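## Task

Pull the pink garment out of the open laundry bag and get all of it into the bin. The remaining garment has to stay fully inside the bag, and the bag has to rest on the table, either standing or lying on its side. Finish by releasing everything and moving the grippers away.

## Robot and tools

Robot: two six-joint arms, left_arm and right_arm, each ending in a parallel two-finger gripper with a wrist camera. The fingers point along the gripper's +z axis and close along its y axis. end_effector_position is the point between the finger pads, just under 1 cm behind the tips.

Frames: the scene frame has its origin at table-top height, halfway between the nominal arm bases, +z up, +x out across the table, and left_arm on the +y side (arm names do not match image left/right). The left base sits at (-0.023, +0.238, 0) m and the right at (-0.010, -0.240, 0) m, each yawed only slightly. Every hand pose, velocity and target in results is given in that arm's own base frame; the table is described in the scene frame. Printed positions and orientations can be off by a few centimetres, more at long reach.

execute_actions(actions, cameras): actions is a list of actions; each action is a table of up to 15 rows, one row per 1/30 s control step. A table shorter than 15 rows repeats its last row to the end. Each row holds 14 numbers in [-1, 1]: left_arm dx, dy, dz, rx, ry, rz, opening, then the same seven for right_arm, always both arms. dx..rz are offsets, not poses: they are measured from that arm's Hand target at the start of the action, along the arm's own base axes, and every row counts from that same start, not from the row before. The next action or call starts again from the current Hand target, so sending the same offset twice moves twice as far. Scale: 1.0 equals 0.6 m or 180 degrees; rx, ry, rz form one rotation vector, turning about the Hand target's position. Opening is absolute: +1 fully open (about 87 mm between pads), +0.5 about 59-75 mm, 0 about 31-49 mm, -0.5 about 8-21 mm, -1 shut. To leave an arm alone, send zeros for its six pose numbers and repeat its present opening, since 0 there is itself a command. Camera images are returned only for an empty actions list or when cameras names them; ["all"] gives all, [] none.

move(target, speed, blend, opening_speed, blocking, cameras): target is one 14-number row (same layout and scale as above) or a list of up to 15 such rows. Every row is an offset from the Hand targets at the move's start, not from the previous row. speed is the path's top speed in m/s (0.002 to 2.9, default 0.25; rotation limited to twice that in rad/s), one number or one per target. blend, in metres, rounds corners between listed targets; 0 stops at each. opening_speed (0.2 or more, units of the -1..+1 scale per second) ramps the grippers. A move lasts at most 10 s. blocking=false returns after about 0.5 s while motion continues. The result adds a move: line with the ending (done, off_target, moving, held, fault) and limits (paced = the sent pose was clipped; held = a check withheld steps). Paths do not avoid obstacles or the other arm; faster moves stray and overshoot more and hit harder.

wait(seconds): runs the scene 0 to 3600 s without new commands; returns early if a running move ends. stop(): brakes the running move. zoom_image(camera, region): region [x0, y0, x1, y1] in pixels of the latest image, at most 504 by 504. Cameras: cam_high, cam_low, cam_left_wrist, cam_right_wrist, each 896x504. read_manual(section) only returns licence texts. finished_scene(scene) ends the scene (scene number 1 or 2) and cannot be undone.

Results: per arm, end_effector_position (m) and end_effector_quat_wxyz in the base frame, Hand target (last commanded pose after clipping, the reference for the next offsets), joint positions (gripper last, 0 closed to 1 open), joint velocities, joint torques (offset and noisy; numbers 1-3 wrap at ±28 N m), grip_measured on the command scale, Tool commands, motor temperatures.

Control behaviour: each step the commanded orientation is clipped to within 40 degrees of the measured one. Friction and gravity often leave the gripper short, low or tilted, and small moves may fail or go sideways; check the pose after every move and correct tilt. If the gripper rests short, send the remaining distance as a fresh offset. An arm blocked by something keeps pushing until commanded back past its gripper. Near the arm's own base, or with the wrist near the first joint axis, a short motion can whip the elbow around; route around the base.

Gripping: note grip_measured at first contact and command about 0.04 below it (up to 0.11 near the ends of the range) for full force; pads give about 20 N each. Closing fast can squeeze harder.

Avoid: any contact between the two arms, grippers or wrist cameras (the clearance check does not guard these), closing one gripper on the other's fingers, hard hits on fixed or heavy items, fast slams, dropping the garment or releasing it while moving, and anything leaving the table. Loose objects may occasionally be nudged by outside pushes. Motor heat rises when holding loads, reaching far, or pushing at unreachable poses: MOTOR HOT appears at 75 °C, at 90 °C the arm folds and idles, at 100 °C it collapses. The scene keeps running while you write replies, holding the last command.

Each tool is called after "Request:" as name(argument=value, ...) on one line, values as JSON.

## Session

Request:
execute_actions(actions=[])

Scene clock: 0.00 s.
left_arm: end_effector_position=(+0.2568, -0.0608, +0.3394) grip_measured=+1.000 end_effector_quat_wxyz=(+0.505, -0.032, +0.832, -0.229) | right_arm: end_effector_position=(+0.2610, +0.1371, +0.2807) grip_measured=+1.000 end_effector_quat_wxyz=(+0.461, -0.020, +0.803, +0.376)
Joint positions: left_arm=[0.095 0.913 1.313 -0.841 0.442 -0.265 1] | right_arm=[0.092 0.862 0.925 -0.42 -0.587 0.455 1]
Joint velocities: within noise
Joint torques (N m): no reading
Motor temperatures (°C): left_arm=[22 31 31 37 21 22 22] | right_arm=[20 33 35 30 23 26 22]
Heat: left arm: 37 °C; right arm: 35 °C.
Hand target: left_arm +0.2571, -0.0608, +0.3431; +0.509, -0.031, +0.829, -0.229 | right_arm +0.2609, +0.1371, +0.2840; +0.464, -0.021, +0.802, +0.377
Tool commands: left_gripper/opening=+1.0 right_gripper/opening=+1.0

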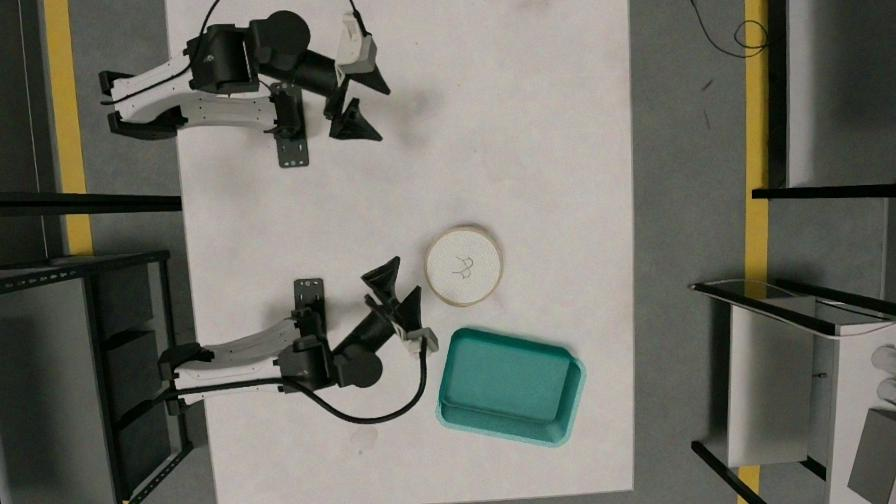

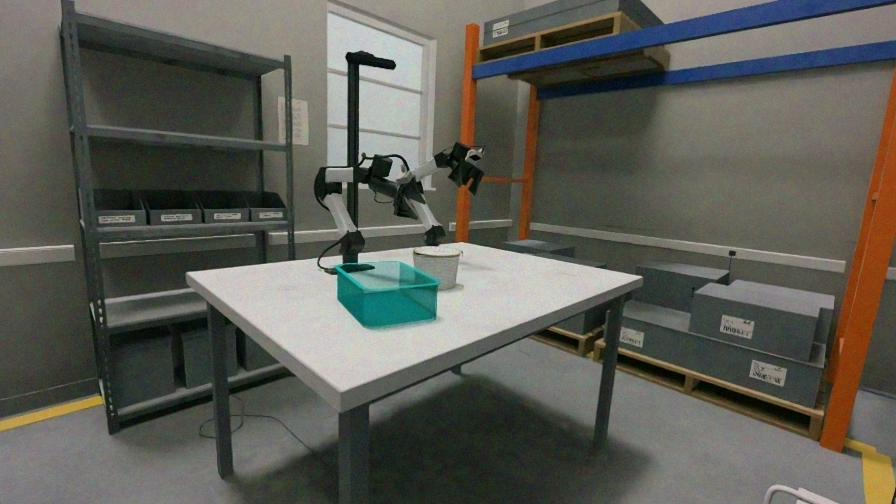

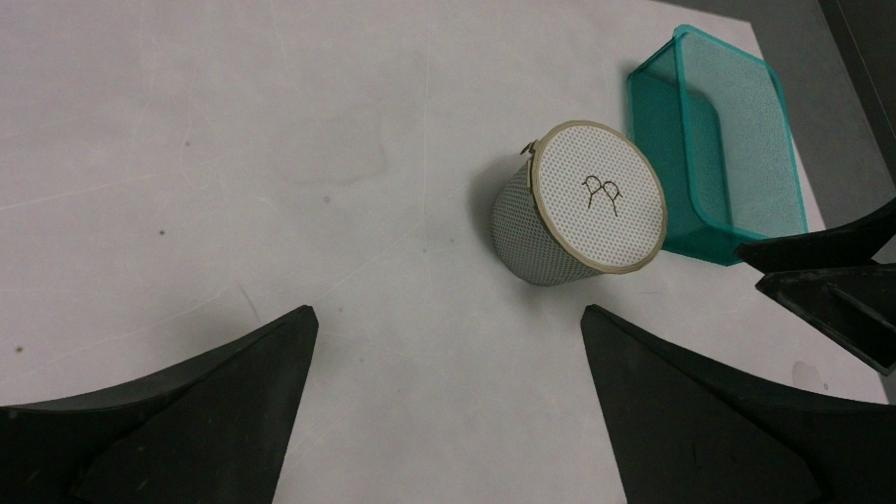

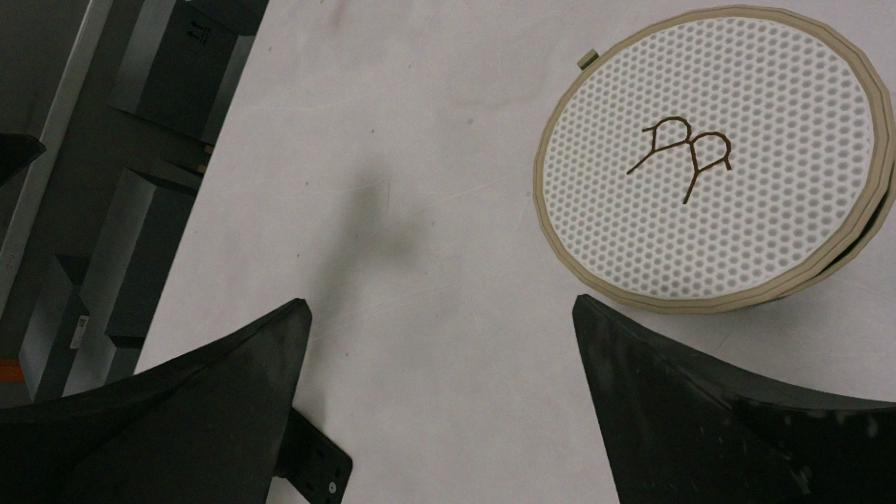

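Request:
zoom_image(camera="cam_high", region=[410, 210, 520, 320])

Request:
zoom_image(camera="cam_low", region=[390, 230, 490, 300])

Request:
zoom_image(camera="cam_left_wrist", region=[480, 100, 690, 300])

Request:
zoom_image(camera="cam_right_wrist", region=[516, 0, 896, 330])

Scaled by 4.582 from the camera's image (finer frame: 1280x720).

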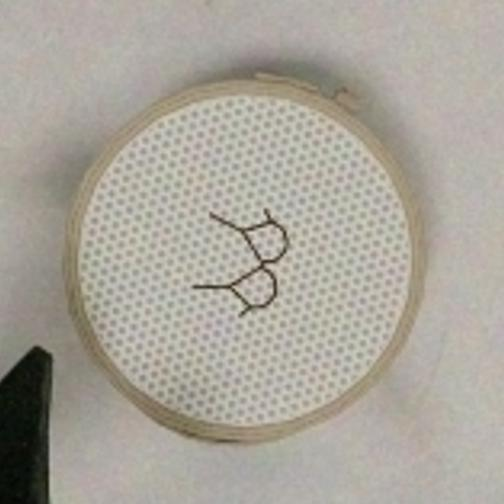

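Scaled by 5.040 from the camera's image (finer frame: 1280x720).

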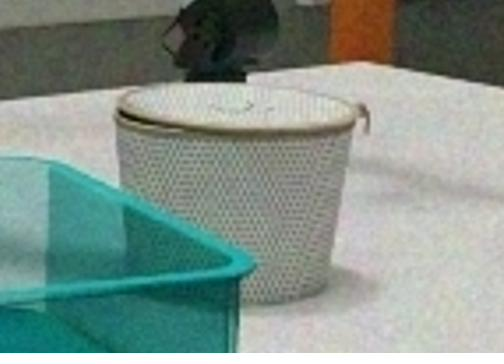

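Scaled by 2.400 from the camera's image (finer frame: 1280x720).

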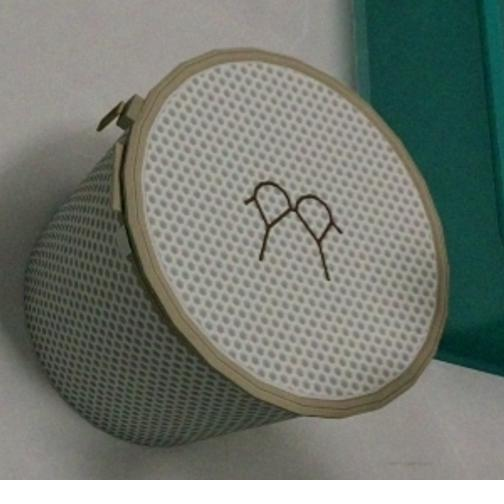

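Scaled by 1.326 from the camera's image (finer frame: 1280x720).

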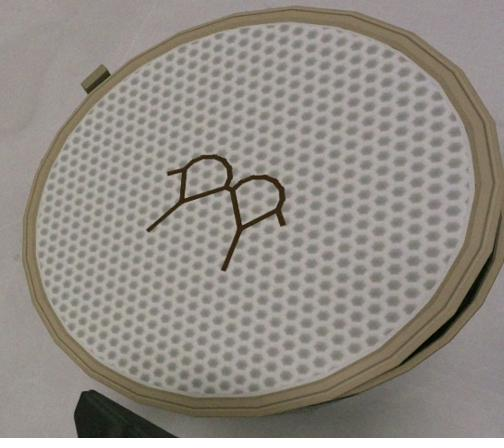

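Request:
move(target=[0,0,0,0,0,0,1,0.032,-0.328,-0.09,-0.126,-0.158,0.136,-1], cameras=["all"])

Scene clock: 45.43 s.
left_arm: end_effector_position=(+0.2568, -0.0608, +0.3394) grip_measured=+1.000 end_effector_quat_wxyz=(+0.505, -0.032, +0.832, -0.229) | right_arm: end_effector_position=(+0.2797, -0.0583, +0.2294) grip_measured=-0.999 end_effector_quat_wxyz=(+0.554, -0.331, +0.726, +0.237)
Joint positions: left_arm=[0.095 0.913 1.313 -0.841 0.442 -0.265 1] | right_arm=[-0.788 1.518 1.331 -1.555 -1.289 -1.774 0]
Joint torques (N m): left_arm=[0.01 0.13 6.84 1.86 0.08 0.03] | right_arm=[0.72 -4.53 7.72 -0.18 -0.26 -0.14]
Heat: left arm: 40 °C; right arm: 39 °C.
Hand target: left_arm +0.2571, -0.0608, +0.3431; +0.509, -0.031, +0.829, -0.229 | right_arm +0.2800, -0.0597, +0.2300; +0.542, -0.367, +0.700, +0.286
Off the commanded pose: left_arm 0.004 m, 1 deg | right_arm 0.002 m, 8 deg.
joint sent to its limit (right arm) — joint 4 (wrist pitch), lower limit. The joint targets are off in orientation, not in position.
move: off_target (right_arm)

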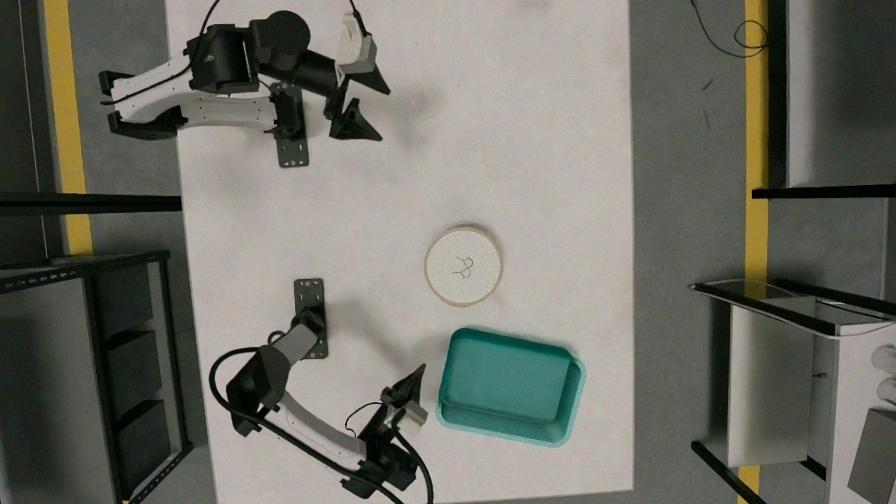

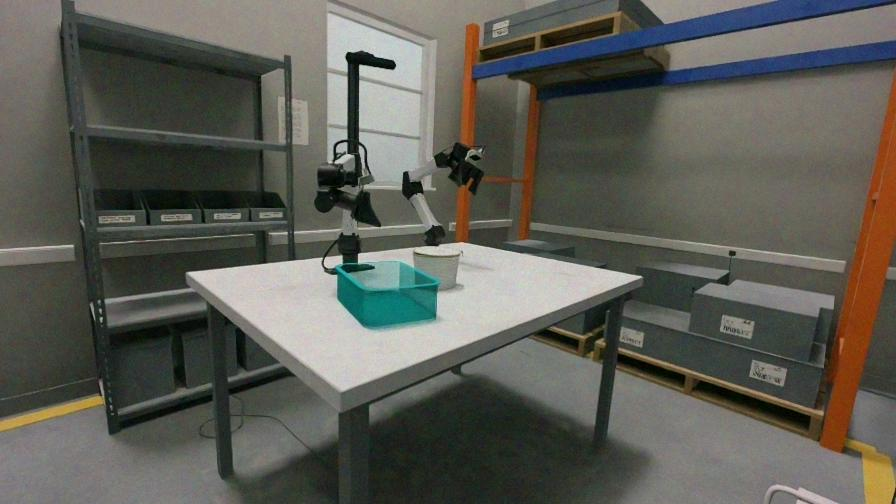

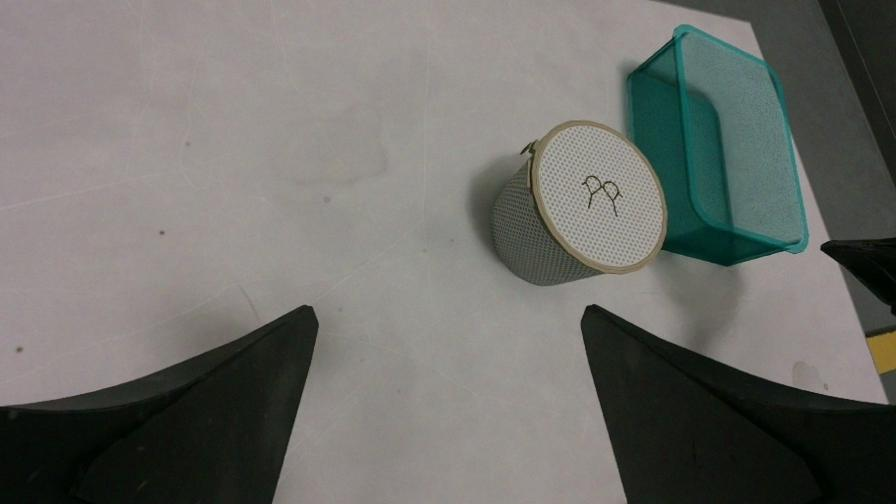

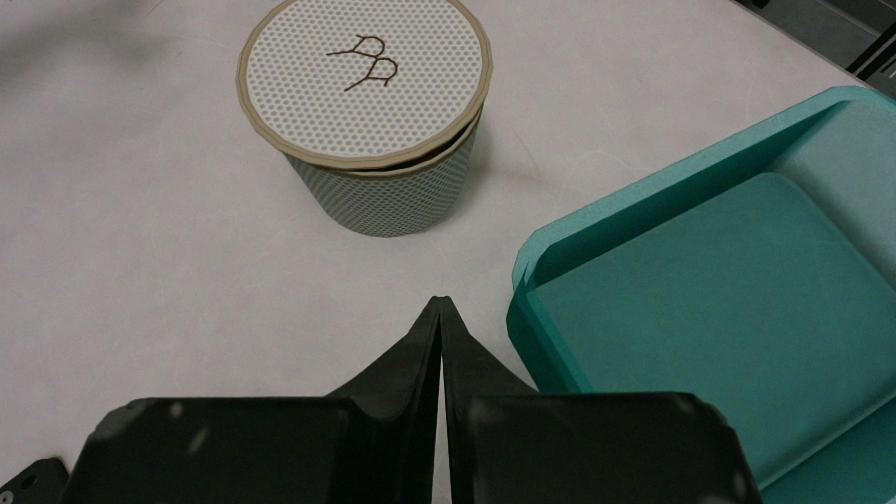

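Request:
zoom_image(camera="cam_right_wrist", region=[220, 0, 520, 250])

Scaled by 1.680 from the camera's image (finer frame: 1280x720).

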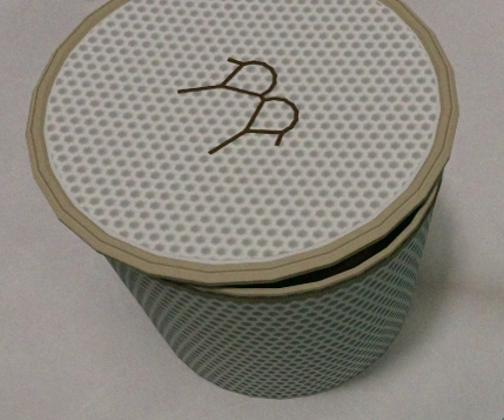

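Request:
move(target=[0,0,0,0,0,0,1,0.1,0.113,-0.143,0,0,0,-1], cameras=["cam_right_wrist","cam_high"])

Request:
zoom_image(camera="cam_right_wrist", region=[300, 40, 650, 390])

Scene clock: 79.10 s.
left_arm: end_effector_position=(+0.2568, -0.0608, +0.3394) grip_measured=+1.000 end_effector_quat_wxyz=(+0.505, -0.032, +0.832, -0.229) | right_arm: end_effector_position=(+0.3406, +0.0074, +0.1422) grip_measured=-0.999 end_effector_quat_wxyz=(+0.541, -0.363, +0.698, +0.298)
Joint positions: left_arm=[0.095 0.913 1.313 -0.841 0.442 -0.265 1] | right_arm=[-0.465 1.543 0.951 -0.517 -1.301 -1.069 0]
Joint torques (N m): left_arm=[0.02 0.08 6.86 1.85 0.08 0.02] | right_arm=[0.73 -8.55 5.34 0.91 -0.2 0.04]
Motor temperatures (°C): left_arm=[22 29 34 41 20 21 21] | right_arm=[20 32 40 28 22 24 21]
Heat: left arm: 41 °C; right arm: 40 °C.
Hand target: left_arm +0.2571, -0.0608, +0.3431; +0.509, -0.031, +0.829, -0.229 | right_arm +0.3400, +0.0081, +0.1442; +0.542, -0.367, +0.700, +0.286
Off the commanded pose: left_arm 0.004 m, 1 deg | right_arm 0.002 m, 1 deg.
move: done
Images, in order (width x height): cam_high 896x504, cam_right_wrist 896x504.

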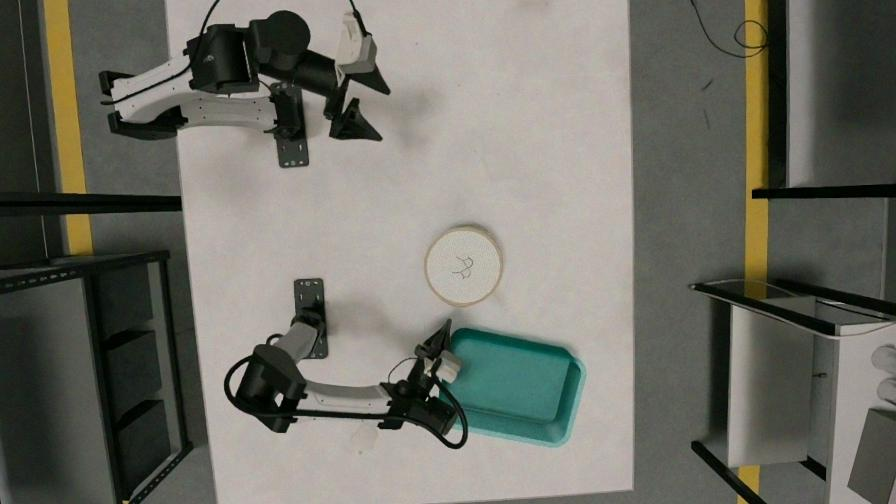

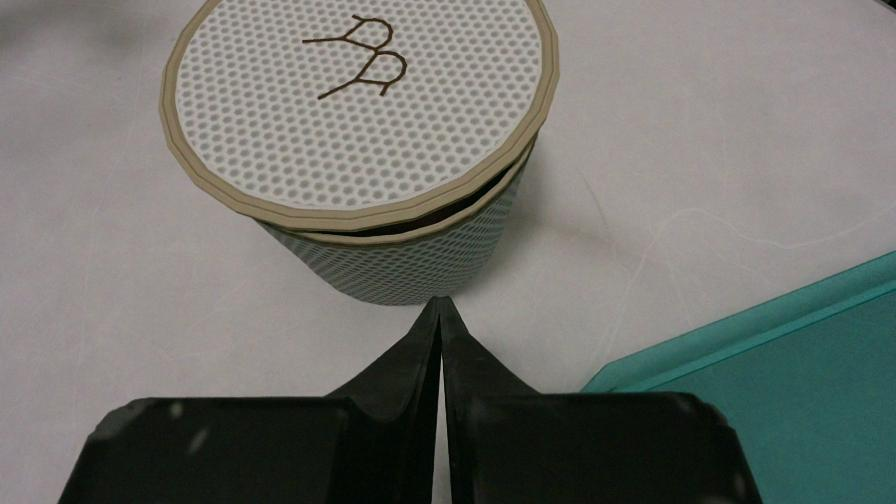

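Scaled by 1.440 from the camera's image (finer frame: 1280x720).

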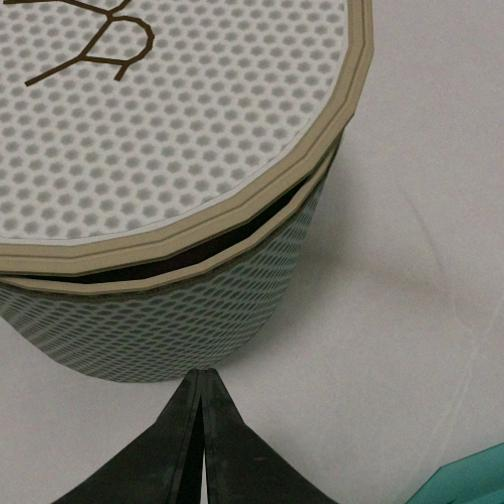

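Request:
move(target=[[0,0,0,0,0,0,1,0.022,0.032,-0.008,0,0,0,-1],[0,0,0,0,0,0,1,0.06,0.09,-0.006,0,0,0,-1]], speed=0.08, blend=[0.01,0], cameras=["cam_right_wrist"])

Request:
zoom_image(camera="cam_right_wrist", region=[300, 140, 650, 400])

Scene clock: 91.63 s.
left_arm: end_effector_position=(+0.2568, -0.0608, +0.3394) grip_measured=+1.000 end_effector_quat_wxyz=(+0.505, -0.032, +0.832, -0.229) | right_arm: end_effector_position=(+0.3762, +0.0616, +0.1369) grip_measured=-0.999 end_effector_quat_wxyz=(+0.537, -0.367, +0.700, +0.295)
Joint positions: left_arm=[0.095 0.913 1.313 -0.841 0.442 -0.265 1] | right_arm=[-0.244 1.543 0.845 0.042 -1.15 -0.591 0]
Joint torques (N m): left_arm=[0.03 0.09 6.86 1.86 0.09 0.03] | right_arm=[0.69 -8.57 5.56 1.36 -0.06 0.06]
Heat: left arm: 41 °C; right arm: 39 °C.
Hand target: left_arm +0.2571, -0.0608, +0.3431; +0.509, -0.031, +0.829, -0.229 | right_arm +0.3760, +0.0620, +0.1406; +0.542, -0.367, +0.700, +0.286
Off the commanded pose: left_arm 0.004 m, 1 deg | right_arm 0.004 m, 1 deg.
move: done

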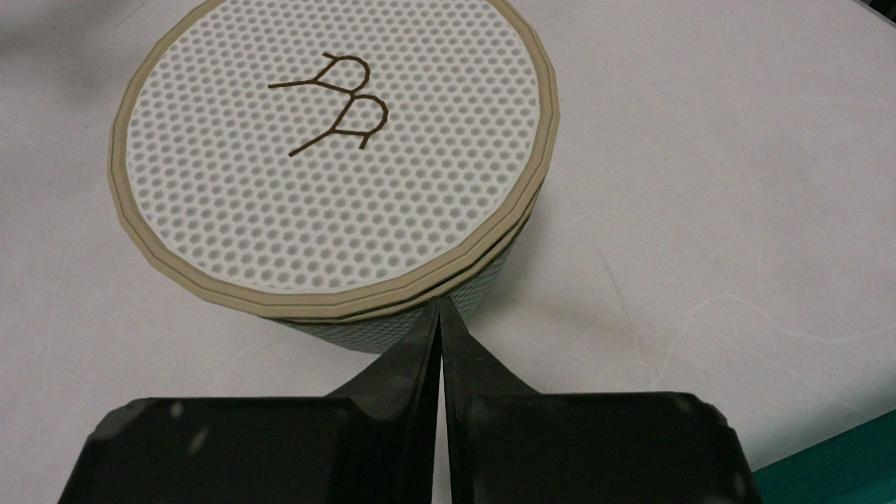

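Scaled by 1.440 from the camera's image (finer frame: 1280x720).

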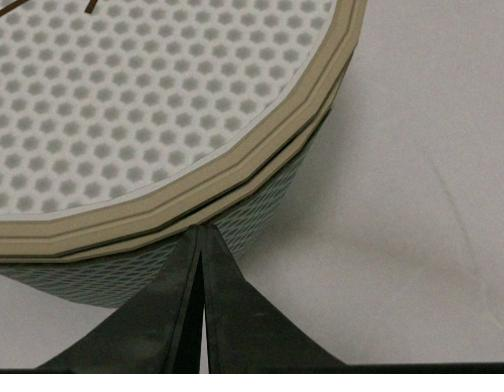

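Request:
move(target=[0,0,0,0,0,0,1,-0.03,-0.05,0.005,0,0,0,-1], speed=0.15, cameras=["cam_right_wrist"])

Request:
zoom_image(camera="cam_right_wrist", region=[300, 140, 650, 400])

Scene clock: 97.53 s.
left_arm: end_effector_position=(+0.2568, -0.0608, +0.3394) grip_measured=+1.000 end_effector_quat_wxyz=(+0.505, -0.032, +0.832, -0.229) | right_arm: end_effector_position=(+0.3555, +0.0332, +0.1316) grip_measured=-0.999 end_effector_quat_wxyz=(+0.533, -0.359, +0.709, +0.291)
Joint positions: left_arm=[0.095 0.913 1.313 -0.841 0.442 -0.265 1] | right_arm=[-0.352 1.513 0.845 -0.164 -1.208 -0.767 0]
Joint torques (N m): left_arm=[0.01 0.09 6.8 1.85 0.1 0.03] | right_arm=[0.01 -7.47 8.46 0.9 -0.41 -0.11]
Heat: left arm: 41 °C; right arm: 38 °C.
Hand target: left_arm +0.2571, -0.0608, +0.3431; +0.509, -0.031, +0.829, -0.229 | right_arm +0.3581, +0.0321, +0.1436; +0.542, -0.367, +0.700, +0.286
Off the commanded pose: left_arm 0.004 m, 1 deg | right_arm 0.012 m, 2 deg.
move: off_target (right_arm)

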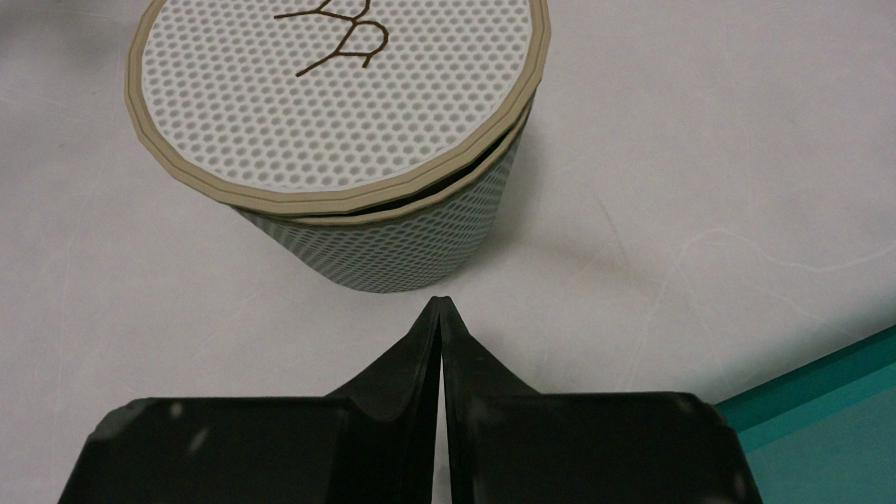

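Scaled by 1.440 from the camera's image (finer frame: 1280x720).

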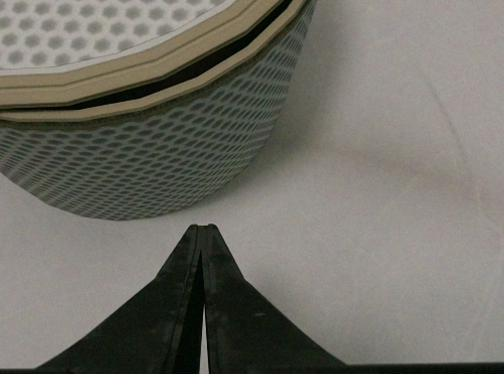

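Request:
move(target=[[0,0,0,0,0,0,1,0.005,0.01,0.015,0,0,0,-1],[0,0,0,0,0,0,1,0.052,0.093,0.013,0,0,0,-1]], speed=0.1, blend=0, cameras=["cam_right_wrist"])

Request:
zoom_image(camera="cam_right_wrist", region=[300, 140, 650, 400])

Scene clock: 105.37 s.
left_arm: end_effector_position=(+0.2568, -0.0608, +0.3394) grip_measured=+1.000 end_effector_quat_wxyz=(+0.505, -0.032, +0.832, -0.229) | right_arm: end_effector_position=(+0.3857, +0.0879, +0.1552) grip_measured=-0.999 end_effector_quat_wxyz=(+0.543, -0.372, +0.695, +0.289)
Joint positions: left_arm=[0.095 0.913 1.313 -0.841 0.442 -0.265 1] | right_arm=[-0.151 1.514 0.861 0.122 -1.071 -0.479 0]
Joint torques (N m): left_arm=[0.01 0.1 6.84 1.85 0.09 0.03] | right_arm=[0.68 -5.31 6.71 1.56 -0.02 0.09]
Heat: left arm: 41 °C; right arm: 38 °C.
Hand target: left_arm +0.2571, -0.0608, +0.3431; +0.509, -0.031, +0.829, -0.229 | right_arm +0.3893, +0.0878, +0.1514; +0.542, -0.367, +0.700, +0.286
Off the commanded pose: left_arm 0.004 m, 1 deg | right_arm 0.005 m, 1 deg.
move: done

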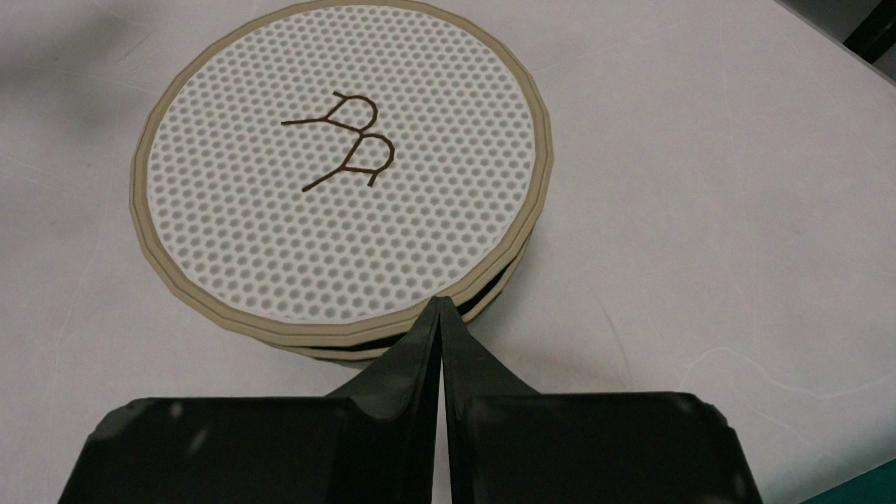

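Scaled by 1.440 from the camera's image (finer frame: 1280x720).

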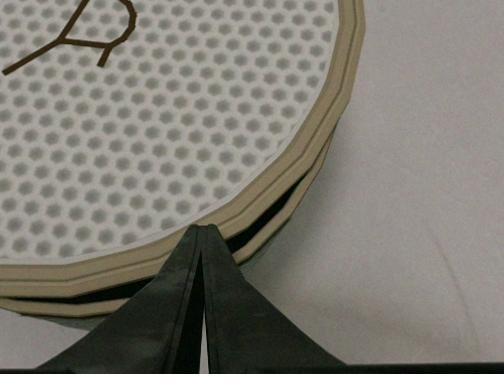

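Request:
move(target=[0,0,0,0,0,0,1,-0.022,-0.037,-0.003,0,0,0,-1], speed=0.15)

Request:
move(target=[0,0,0,0,0,0,1,0.004,0.004,-0.004,0,0,0,-1], speed=0.1, cameras=["cam_right_wrist"])

Request:
zoom_image(camera="cam_right_wrist", region=[300, 140, 650, 400])

Scene clock: 117.47 s.
left_arm: end_effector_position=(+0.2568, -0.0608, +0.3394) grip_measured=+1.000 end_effector_quat_wxyz=(+0.505, -0.032, +0.832, -0.229) | right_arm: end_effector_position=(+0.3806, +0.0644, +0.1476) grip_measured=-0.999 end_effector_quat_wxyz=(+0.543, -0.364, +0.703, +0.282)
Joint positions: left_arm=[0.095 0.913 1.313 -0.841 0.442 -0.265 1] | right_arm=[-0.224 1.514 0.853 0.059 -1.109 -0.55 0]
Joint torques (N m): left_arm=[0.02 0.12 6.84 1.86 0.08 0.03] | right_arm=[0.09 -7.72 6.23 1.09 -0.3 -0.17]
Heat: left arm: 41 °C; right arm: 38 °C.
Hand target: left_arm +0.2571, -0.0608, +0.3431; +0.509, -0.031, +0.829, -0.229 | right_arm +0.3761, +0.0656, +0.1497; +0.542, -0.367, +0.700, +0.286
Off the commanded pose: left_arm 0.004 m, 1 deg | right_arm 0.005 m, 1 deg.
move: done

Scene clock: 117.97 s.
left_arm: end_effector_position=(+0.2568, -0.0608, +0.3394) grip_measured=+1.000 end_effector_quat_wxyz=(+0.505, -0.032, +0.832, -0.229) | right_arm: end_effector_position=(+0.3806, +0.0644, +0.1476) grip_measured=-0.999 end_effector_quat_wxyz=(+0.543, -0.364, +0.703, +0.282)
Joint positions: left_arm=[0.095 0.913 1.313 -0.841 0.442 -0.265 1] | right_arm=[-0.224 1.514 0.853 0.059 -1.109 -0.55 0]
Joint torques (N m): left_arm=[0.01 0.1 6.87 1.86 0.08 0.03] | right_arm=[0.84 -6.76 6.02 1.36 -0.25 -0.02]
Heat: left arm: 41 °C; right arm: 38 °C.
Hand target: left_arm +0.2571, -0.0608, +0.3431; +0.509, -0.031, +0.829, -0.229 | right_arm +0.3785, +0.0680, +0.1473; +0.542, -0.367, +0.700, +0.286
Off the commanded pose: left_arm 0.004 m, 1 deg | right_arm 0.004 m, 1 deg.
move: done

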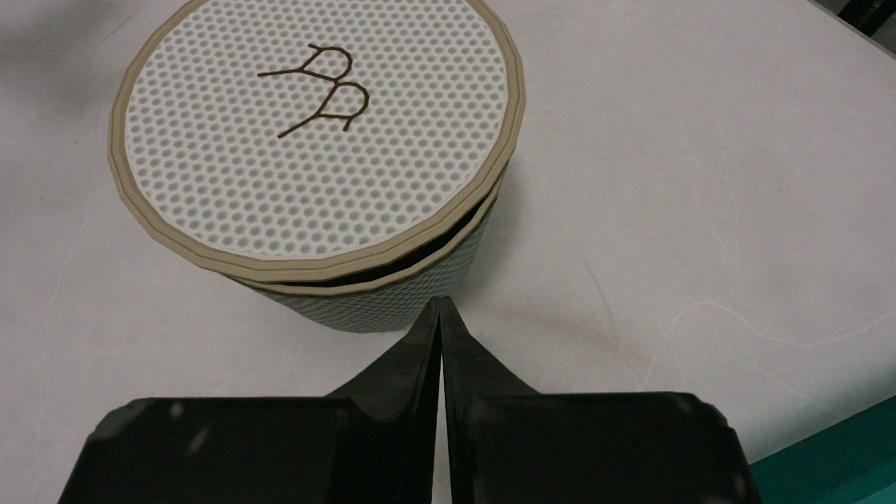

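Scaled by 1.440 from the camera's image (finer frame: 1280x720).

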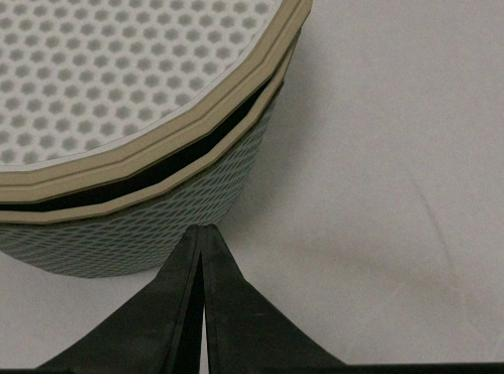

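Request:
move(target=[0,0,0,0,0,0,1,0.01,0.085,-0.001,0,0,0,-1], speed=0.1, cameras=["cam_right_wrist"])

Request:
zoom_image(camera="cam_right_wrist", region=[300, 140, 650, 400])

Scene clock: 123.37 s.
left_arm: end_effector_position=(+0.2568, -0.0608, +0.3394) grip_measured=+1.000 end_effector_quat_wxyz=(+0.505, -0.032, +0.832, -0.229) | right_arm: end_effector_position=(+0.3843, +0.1191, +0.1463) grip_measured=-0.999 end_effector_quat_wxyz=(+0.539, -0.371, +0.698, +0.291)
Joint positions: left_arm=[0.095 0.913 1.313 -0.841 0.442 -0.265 1] | right_arm=[-0.047 1.514 0.808 0.241 -0.981 -0.388 0]
Joint torques (N m): left_arm=[0.02 0.09 6.83 1.86 0.08 0.03] | right_arm=[0.61 -7.28 5.72 1.67 0.06 0.06]
Heat: left arm: 41 °C; right arm: 38 °C.
Hand target: left_arm +0.2571, -0.0608, +0.3431; +0.509, -0.031, +0.829, -0.229 | right_arm +0.3844, +0.1191, +0.1466; +0.542, -0.367, +0.700, +0.286
Off the commanded pose: left_arm 0.004 m, 1 deg | right_arm 0.000 m, 1 deg.
move: done

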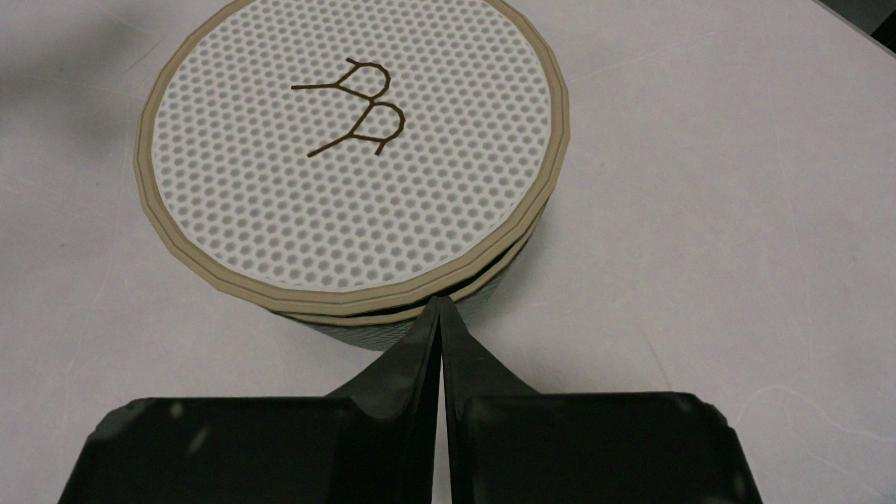

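Scaled by 1.440 from the camera's image (finer frame: 1280x720).

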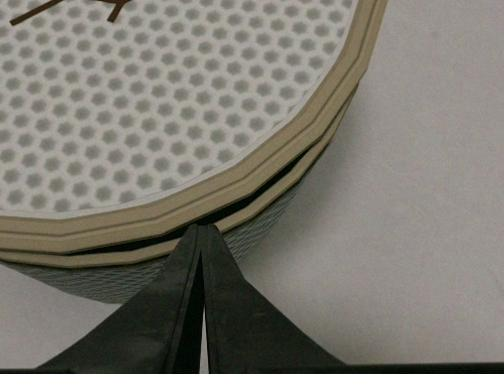

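Request:
move(target=[[0.188,-0.17,-0.2,0.0675,-0.133,-0.353,1,0,0,0,0,0,0,-1],[0.19,-0.2,-0.43,0.0675,-0.133,-0.353,1,0,0,0,0,0,0,-1],[0.205,-0.28,-0.43,0.0675,-0.133,-0.353,1,0,0,0,0,0,0,-1]], speed=[0.3,0.2,0.08], cameras=["all"])

Scene clock: 146.60 s.
left_arm: end_effector_position=(+0.3792, -0.2205, +0.0805) grip_measured=+1.000 end_effector_quat_wxyz=(+0.461, +0.496, +0.635, -0.371) | right_arm: end_effector_position=(+0.3864, +0.1172, +0.1459) grip_measured=-0.999 end_effector_quat_wxyz=(+0.540, -0.368, +0.701, +0.285)
Joint positions: left_arm=[-0.199 1.84 0.96 0.232 1.051 0.565 1] | right_arm=[-0.047 1.514 0.808 0.244 -0.966 -0.388 0]
Joint torques (N m): left_arm=[-1.28 -6.69 7.06 1.74 0.47 -0.1] | right_arm=[0.66 -7.28 5.7 1.6 -0.11 0.08]
Heat: left arm: 40 °C; right arm: 38 °C.
Hand target: left_arm +0.3800, -0.2288, +0.0850; +0.466, +0.502, +0.622, -0.377 | right_arm +0.3844, +0.1190, +0.1466; +0.542, -0.367, +0.700, +0.286
Off the commanded pose: left_arm 0.010 m, 2 deg | right_arm 0.003 m, 0 deg.
move: done

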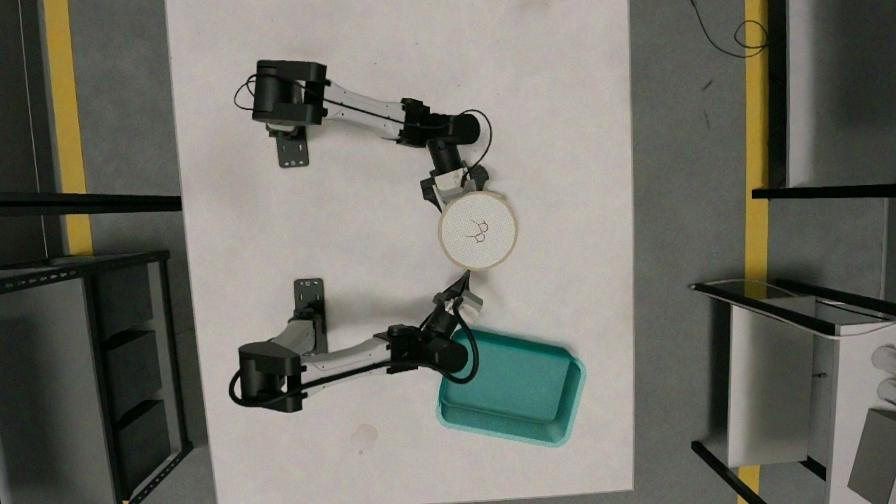

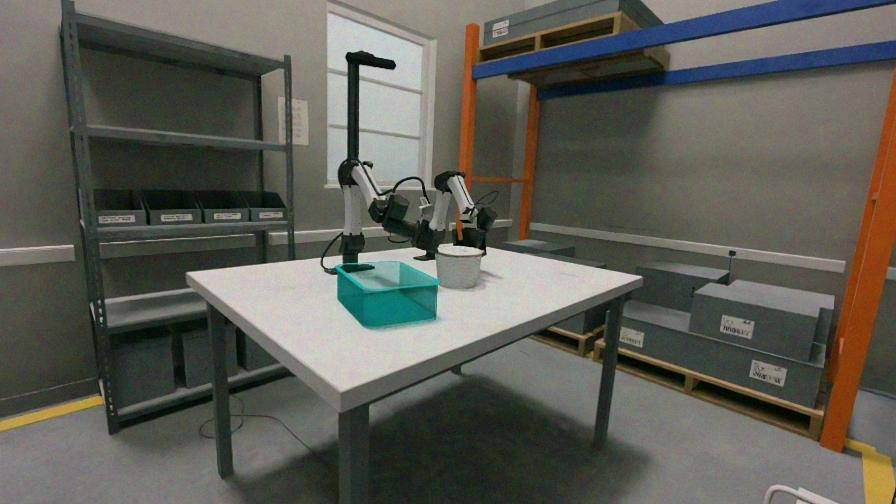

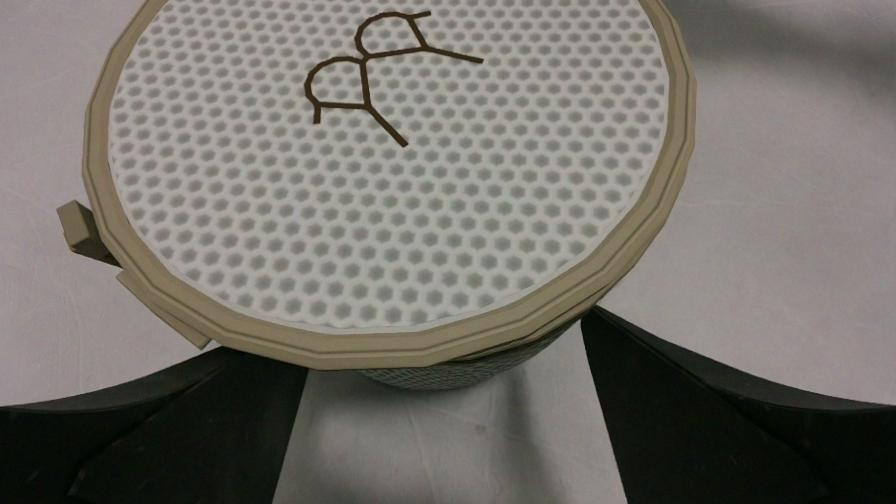

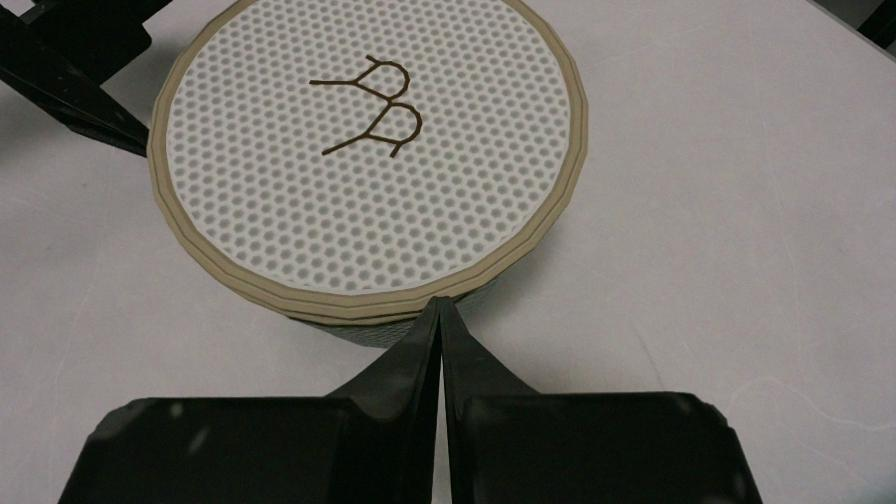

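Request:
move(target=[0,0,0,0,0,0,1,-0.01,-0.035,0.002,0,0,0,-1], speed=0.15, cameras=["cam_right_wrist"])

Request:
zoom_image(camera="cam_right_wrist", region=[250, 140, 600, 400])

Scene clock: 151.23 s.
left_arm: end_effector_position=(+0.3786, -0.2242, +0.0818) grip_measured=+1.000 end_effector_quat_wxyz=(+0.463, +0.500, +0.630, -0.372) | right_arm: end_effector_position=(+0.3846, +0.0972, +0.1433) grip_measured=-0.999 end_effector_quat_wxyz=(+0.541, -0.362, +0.704, +0.284)
Joint positions: left_arm=[-0.208 1.84 0.96 0.243 1.051 0.565 1] | right_arm=[-0.113 1.514 0.808 0.205 -1.015 -0.427 0]
Joint torques (N m): left_arm=[-0.53 -6.67 7.05 1.64 0.46 -0.11] | right_arm=[0.06 -8.9 5.82 1.26 -0.24 -0.12]
Heat: left arm: 40 °C; right arm: 38 °C.
Hand target: left_arm +0.3799, -0.2289, +0.0850; +0.466, +0.502, +0.622, -0.378 | right_arm +0.3784, +0.0980, +0.1478; +0.542, -0.367, +0.700, +0.286
Off the commanded pose: left_arm 0.006 m, 1 deg | right_arm 0.008 m, 1 deg.
move: done

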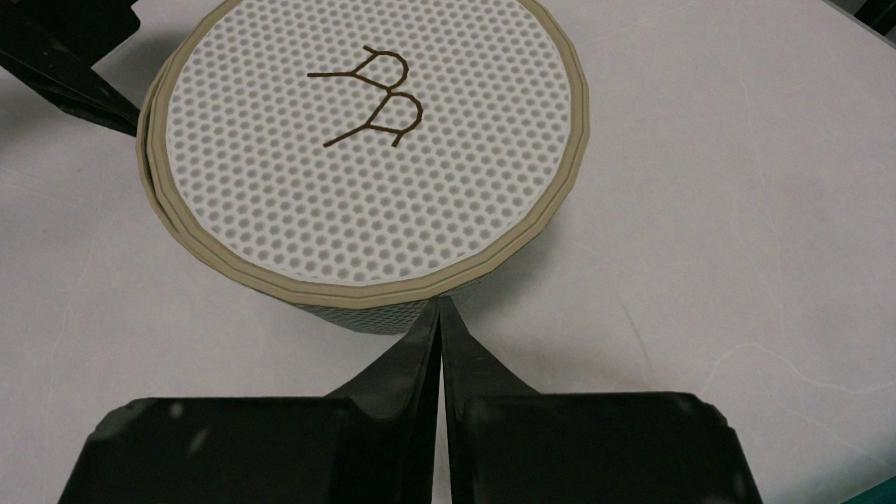

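Scaled by 1.440 from the camera's image (finer frame: 1280x720).

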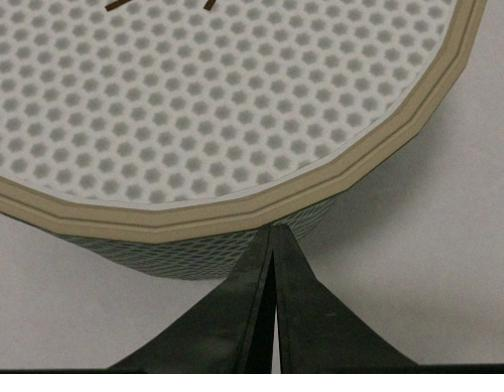

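Request:
move(target=[[0,0,0,0,0,0,1,0,-0.015,-0.025,0,0,0,-1],[0,0,0,0,0,0,1,0.013,0.02,-0.02,0,0,0,-1],[0,0,0,0,0,0,1,0.015,0.03,0.06,0,0,0,-1]], speed=0.12, cameras=["cam_right_wrist","cam_left_wrist"])

Scene clock: 158.30 s.
left_arm: end_effector_position=(+0.3789, -0.2243, +0.0821) grip_measured=+1.000 end_effector_quat_wxyz=(+0.464, +0.500, +0.630, -0.371) | right_arm: end_effector_position=(+0.3840, +0.1156, +0.1720) grip_measured=-0.999 end_effector_quat_wxyz=(+0.535, -0.366, +0.702, +0.294)
Joint positions: left_arm=[-0.208 1.84 0.96 0.245 1.051 0.565 1] | right_arm=[-0.058 1.472 0.887 0.105 -0.988 -0.388 0]
Joint torques (N m): left_arm=[-0.54 -6.65 7.04 1.62 0.46 -0.12] | right_arm=[0.75 -7.68 9.16 1.26 -0.01 0.03]
Heat: left arm: 41 °C; right arm: 39 °C.
Hand target: left_arm +0.3799, -0.2289, +0.0850; +0.466, +0.502, +0.623, -0.378 | right_arm +0.3874, +0.1161, +0.1838; +0.542, -0.367, +0.700, +0.286
Off the commanded pose: left_arm 0.006 m, 1 deg | right_arm 0.012 m, 1 deg.
move: off_target (right_arm)
Images, in order (width x height): cam_left_wrist 896x504, cam_right_wrist 896x504.

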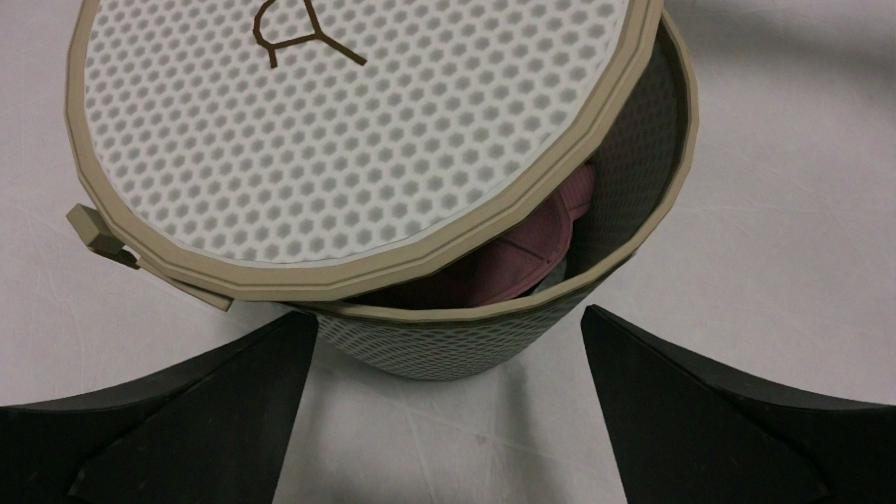

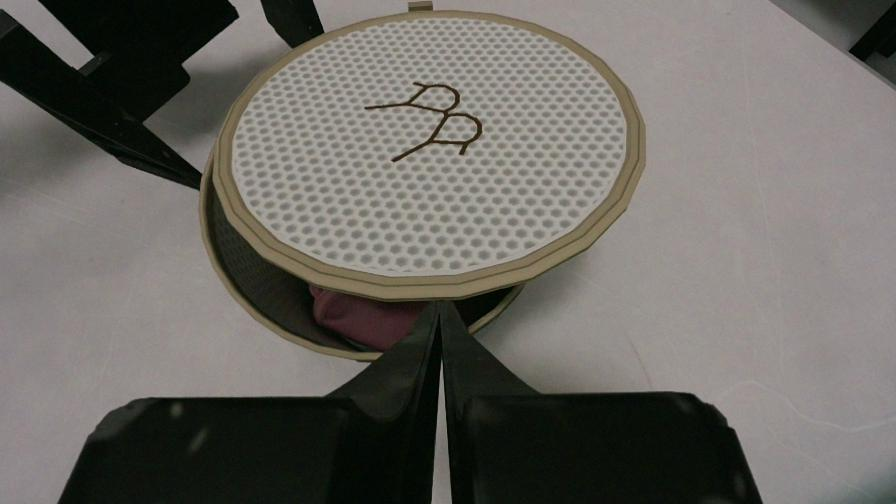

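Request:
move(target=[[0,0,0,0,0,0,1,0.02,0.07,0.05,0,0,0,-1],[0,0,0,0,0,0,1,0.05,0.17,0.15,0,0,0,-1],[0,0,0,0,0,0,1,0.08,0.26,0.2,0,0,0,-1]], speed=0.15, blend=[0.02,0.02,0], cameras=["cam_right_wrist","cam_left_wrist","cam_high"])

Scene clock: 166.73 s.
left_arm: end_effector_position=(+0.3788, -0.2244, +0.0824) grip_measured=+1.000 end_effector_quat_wxyz=(+0.464, +0.501, +0.629, -0.372) | right_arm: end_effector_position=(+0.4313, +0.2716, +0.3026) grip_measured=-0.999 end_effector_quat_wxyz=(+0.545, -0.374, +0.693, +0.289)
Joint positions: left_arm=[-0.208 1.84 0.96 0.246 1.053 0.565 1] | right_arm=[0.384 1.676 1.556 -0.172 -0.578 -0.17 0]
Joint torques (N m): left_arm=[-0.53 -6.67 7.05 1.6 0.44 -0.12] | right_arm=[0.42 -7.46 9.88 1.51 0.12 0.09]
Motor temperatures (°C): left_arm=[22 32 34 41 19 21 20] | right_arm=[19 37 40 30 22 24 20]
Heat: left arm: 41 °C; right arm: 40 °C.
Hand target: left_arm +0.3799, -0.2289, +0.0850; +0.466, +0.502, +0.622, -0.378 | right_arm +0.4355, +0.2720, +0.3038; +0.542, -0.367, +0.700, +0.286
Off the commanded pose: left_arm 0.005 m, 1 deg | right_arm 0.004 m, 1 deg.
move: done
Images, in order (width x height): cam_high 896x504, cam_left_wrist 896x504, cam_right_wrist 896x504.

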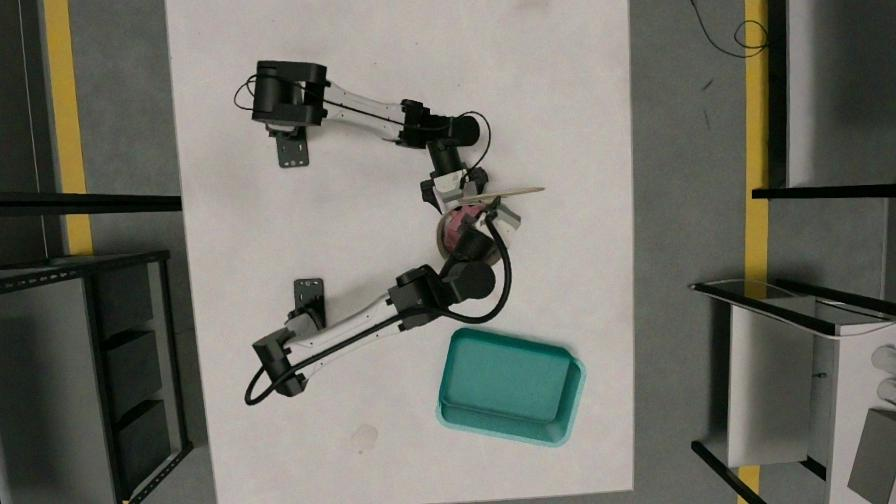

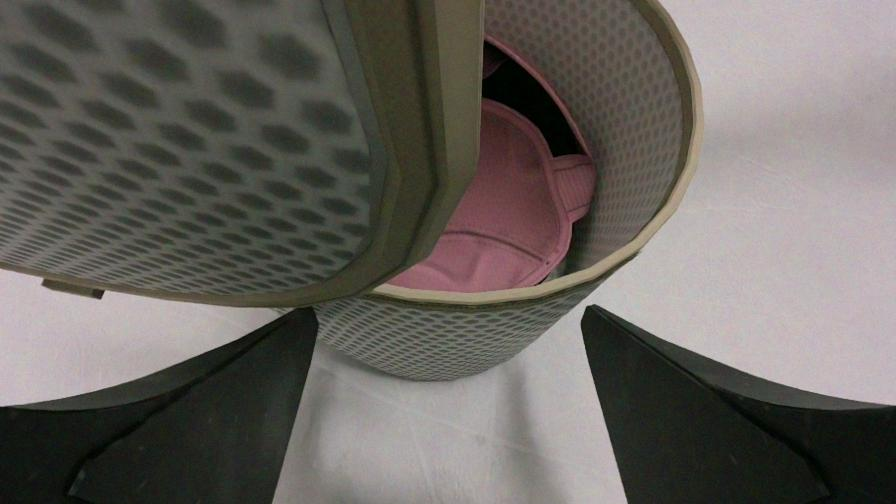

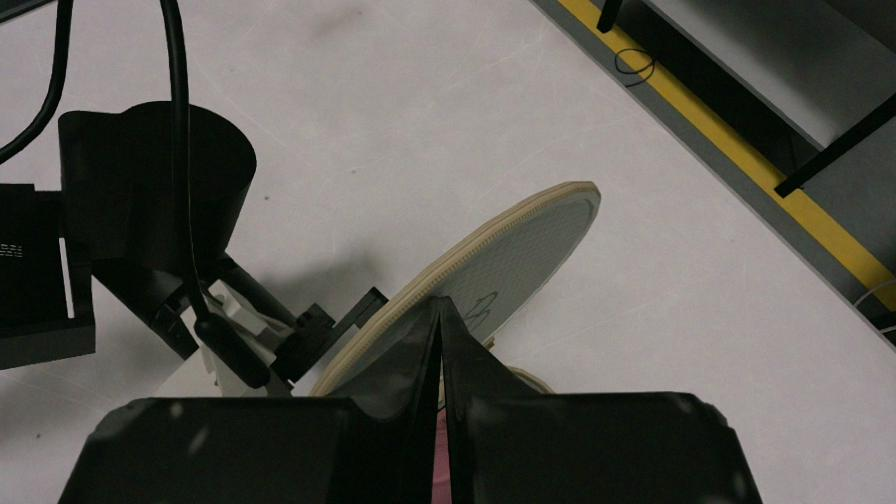

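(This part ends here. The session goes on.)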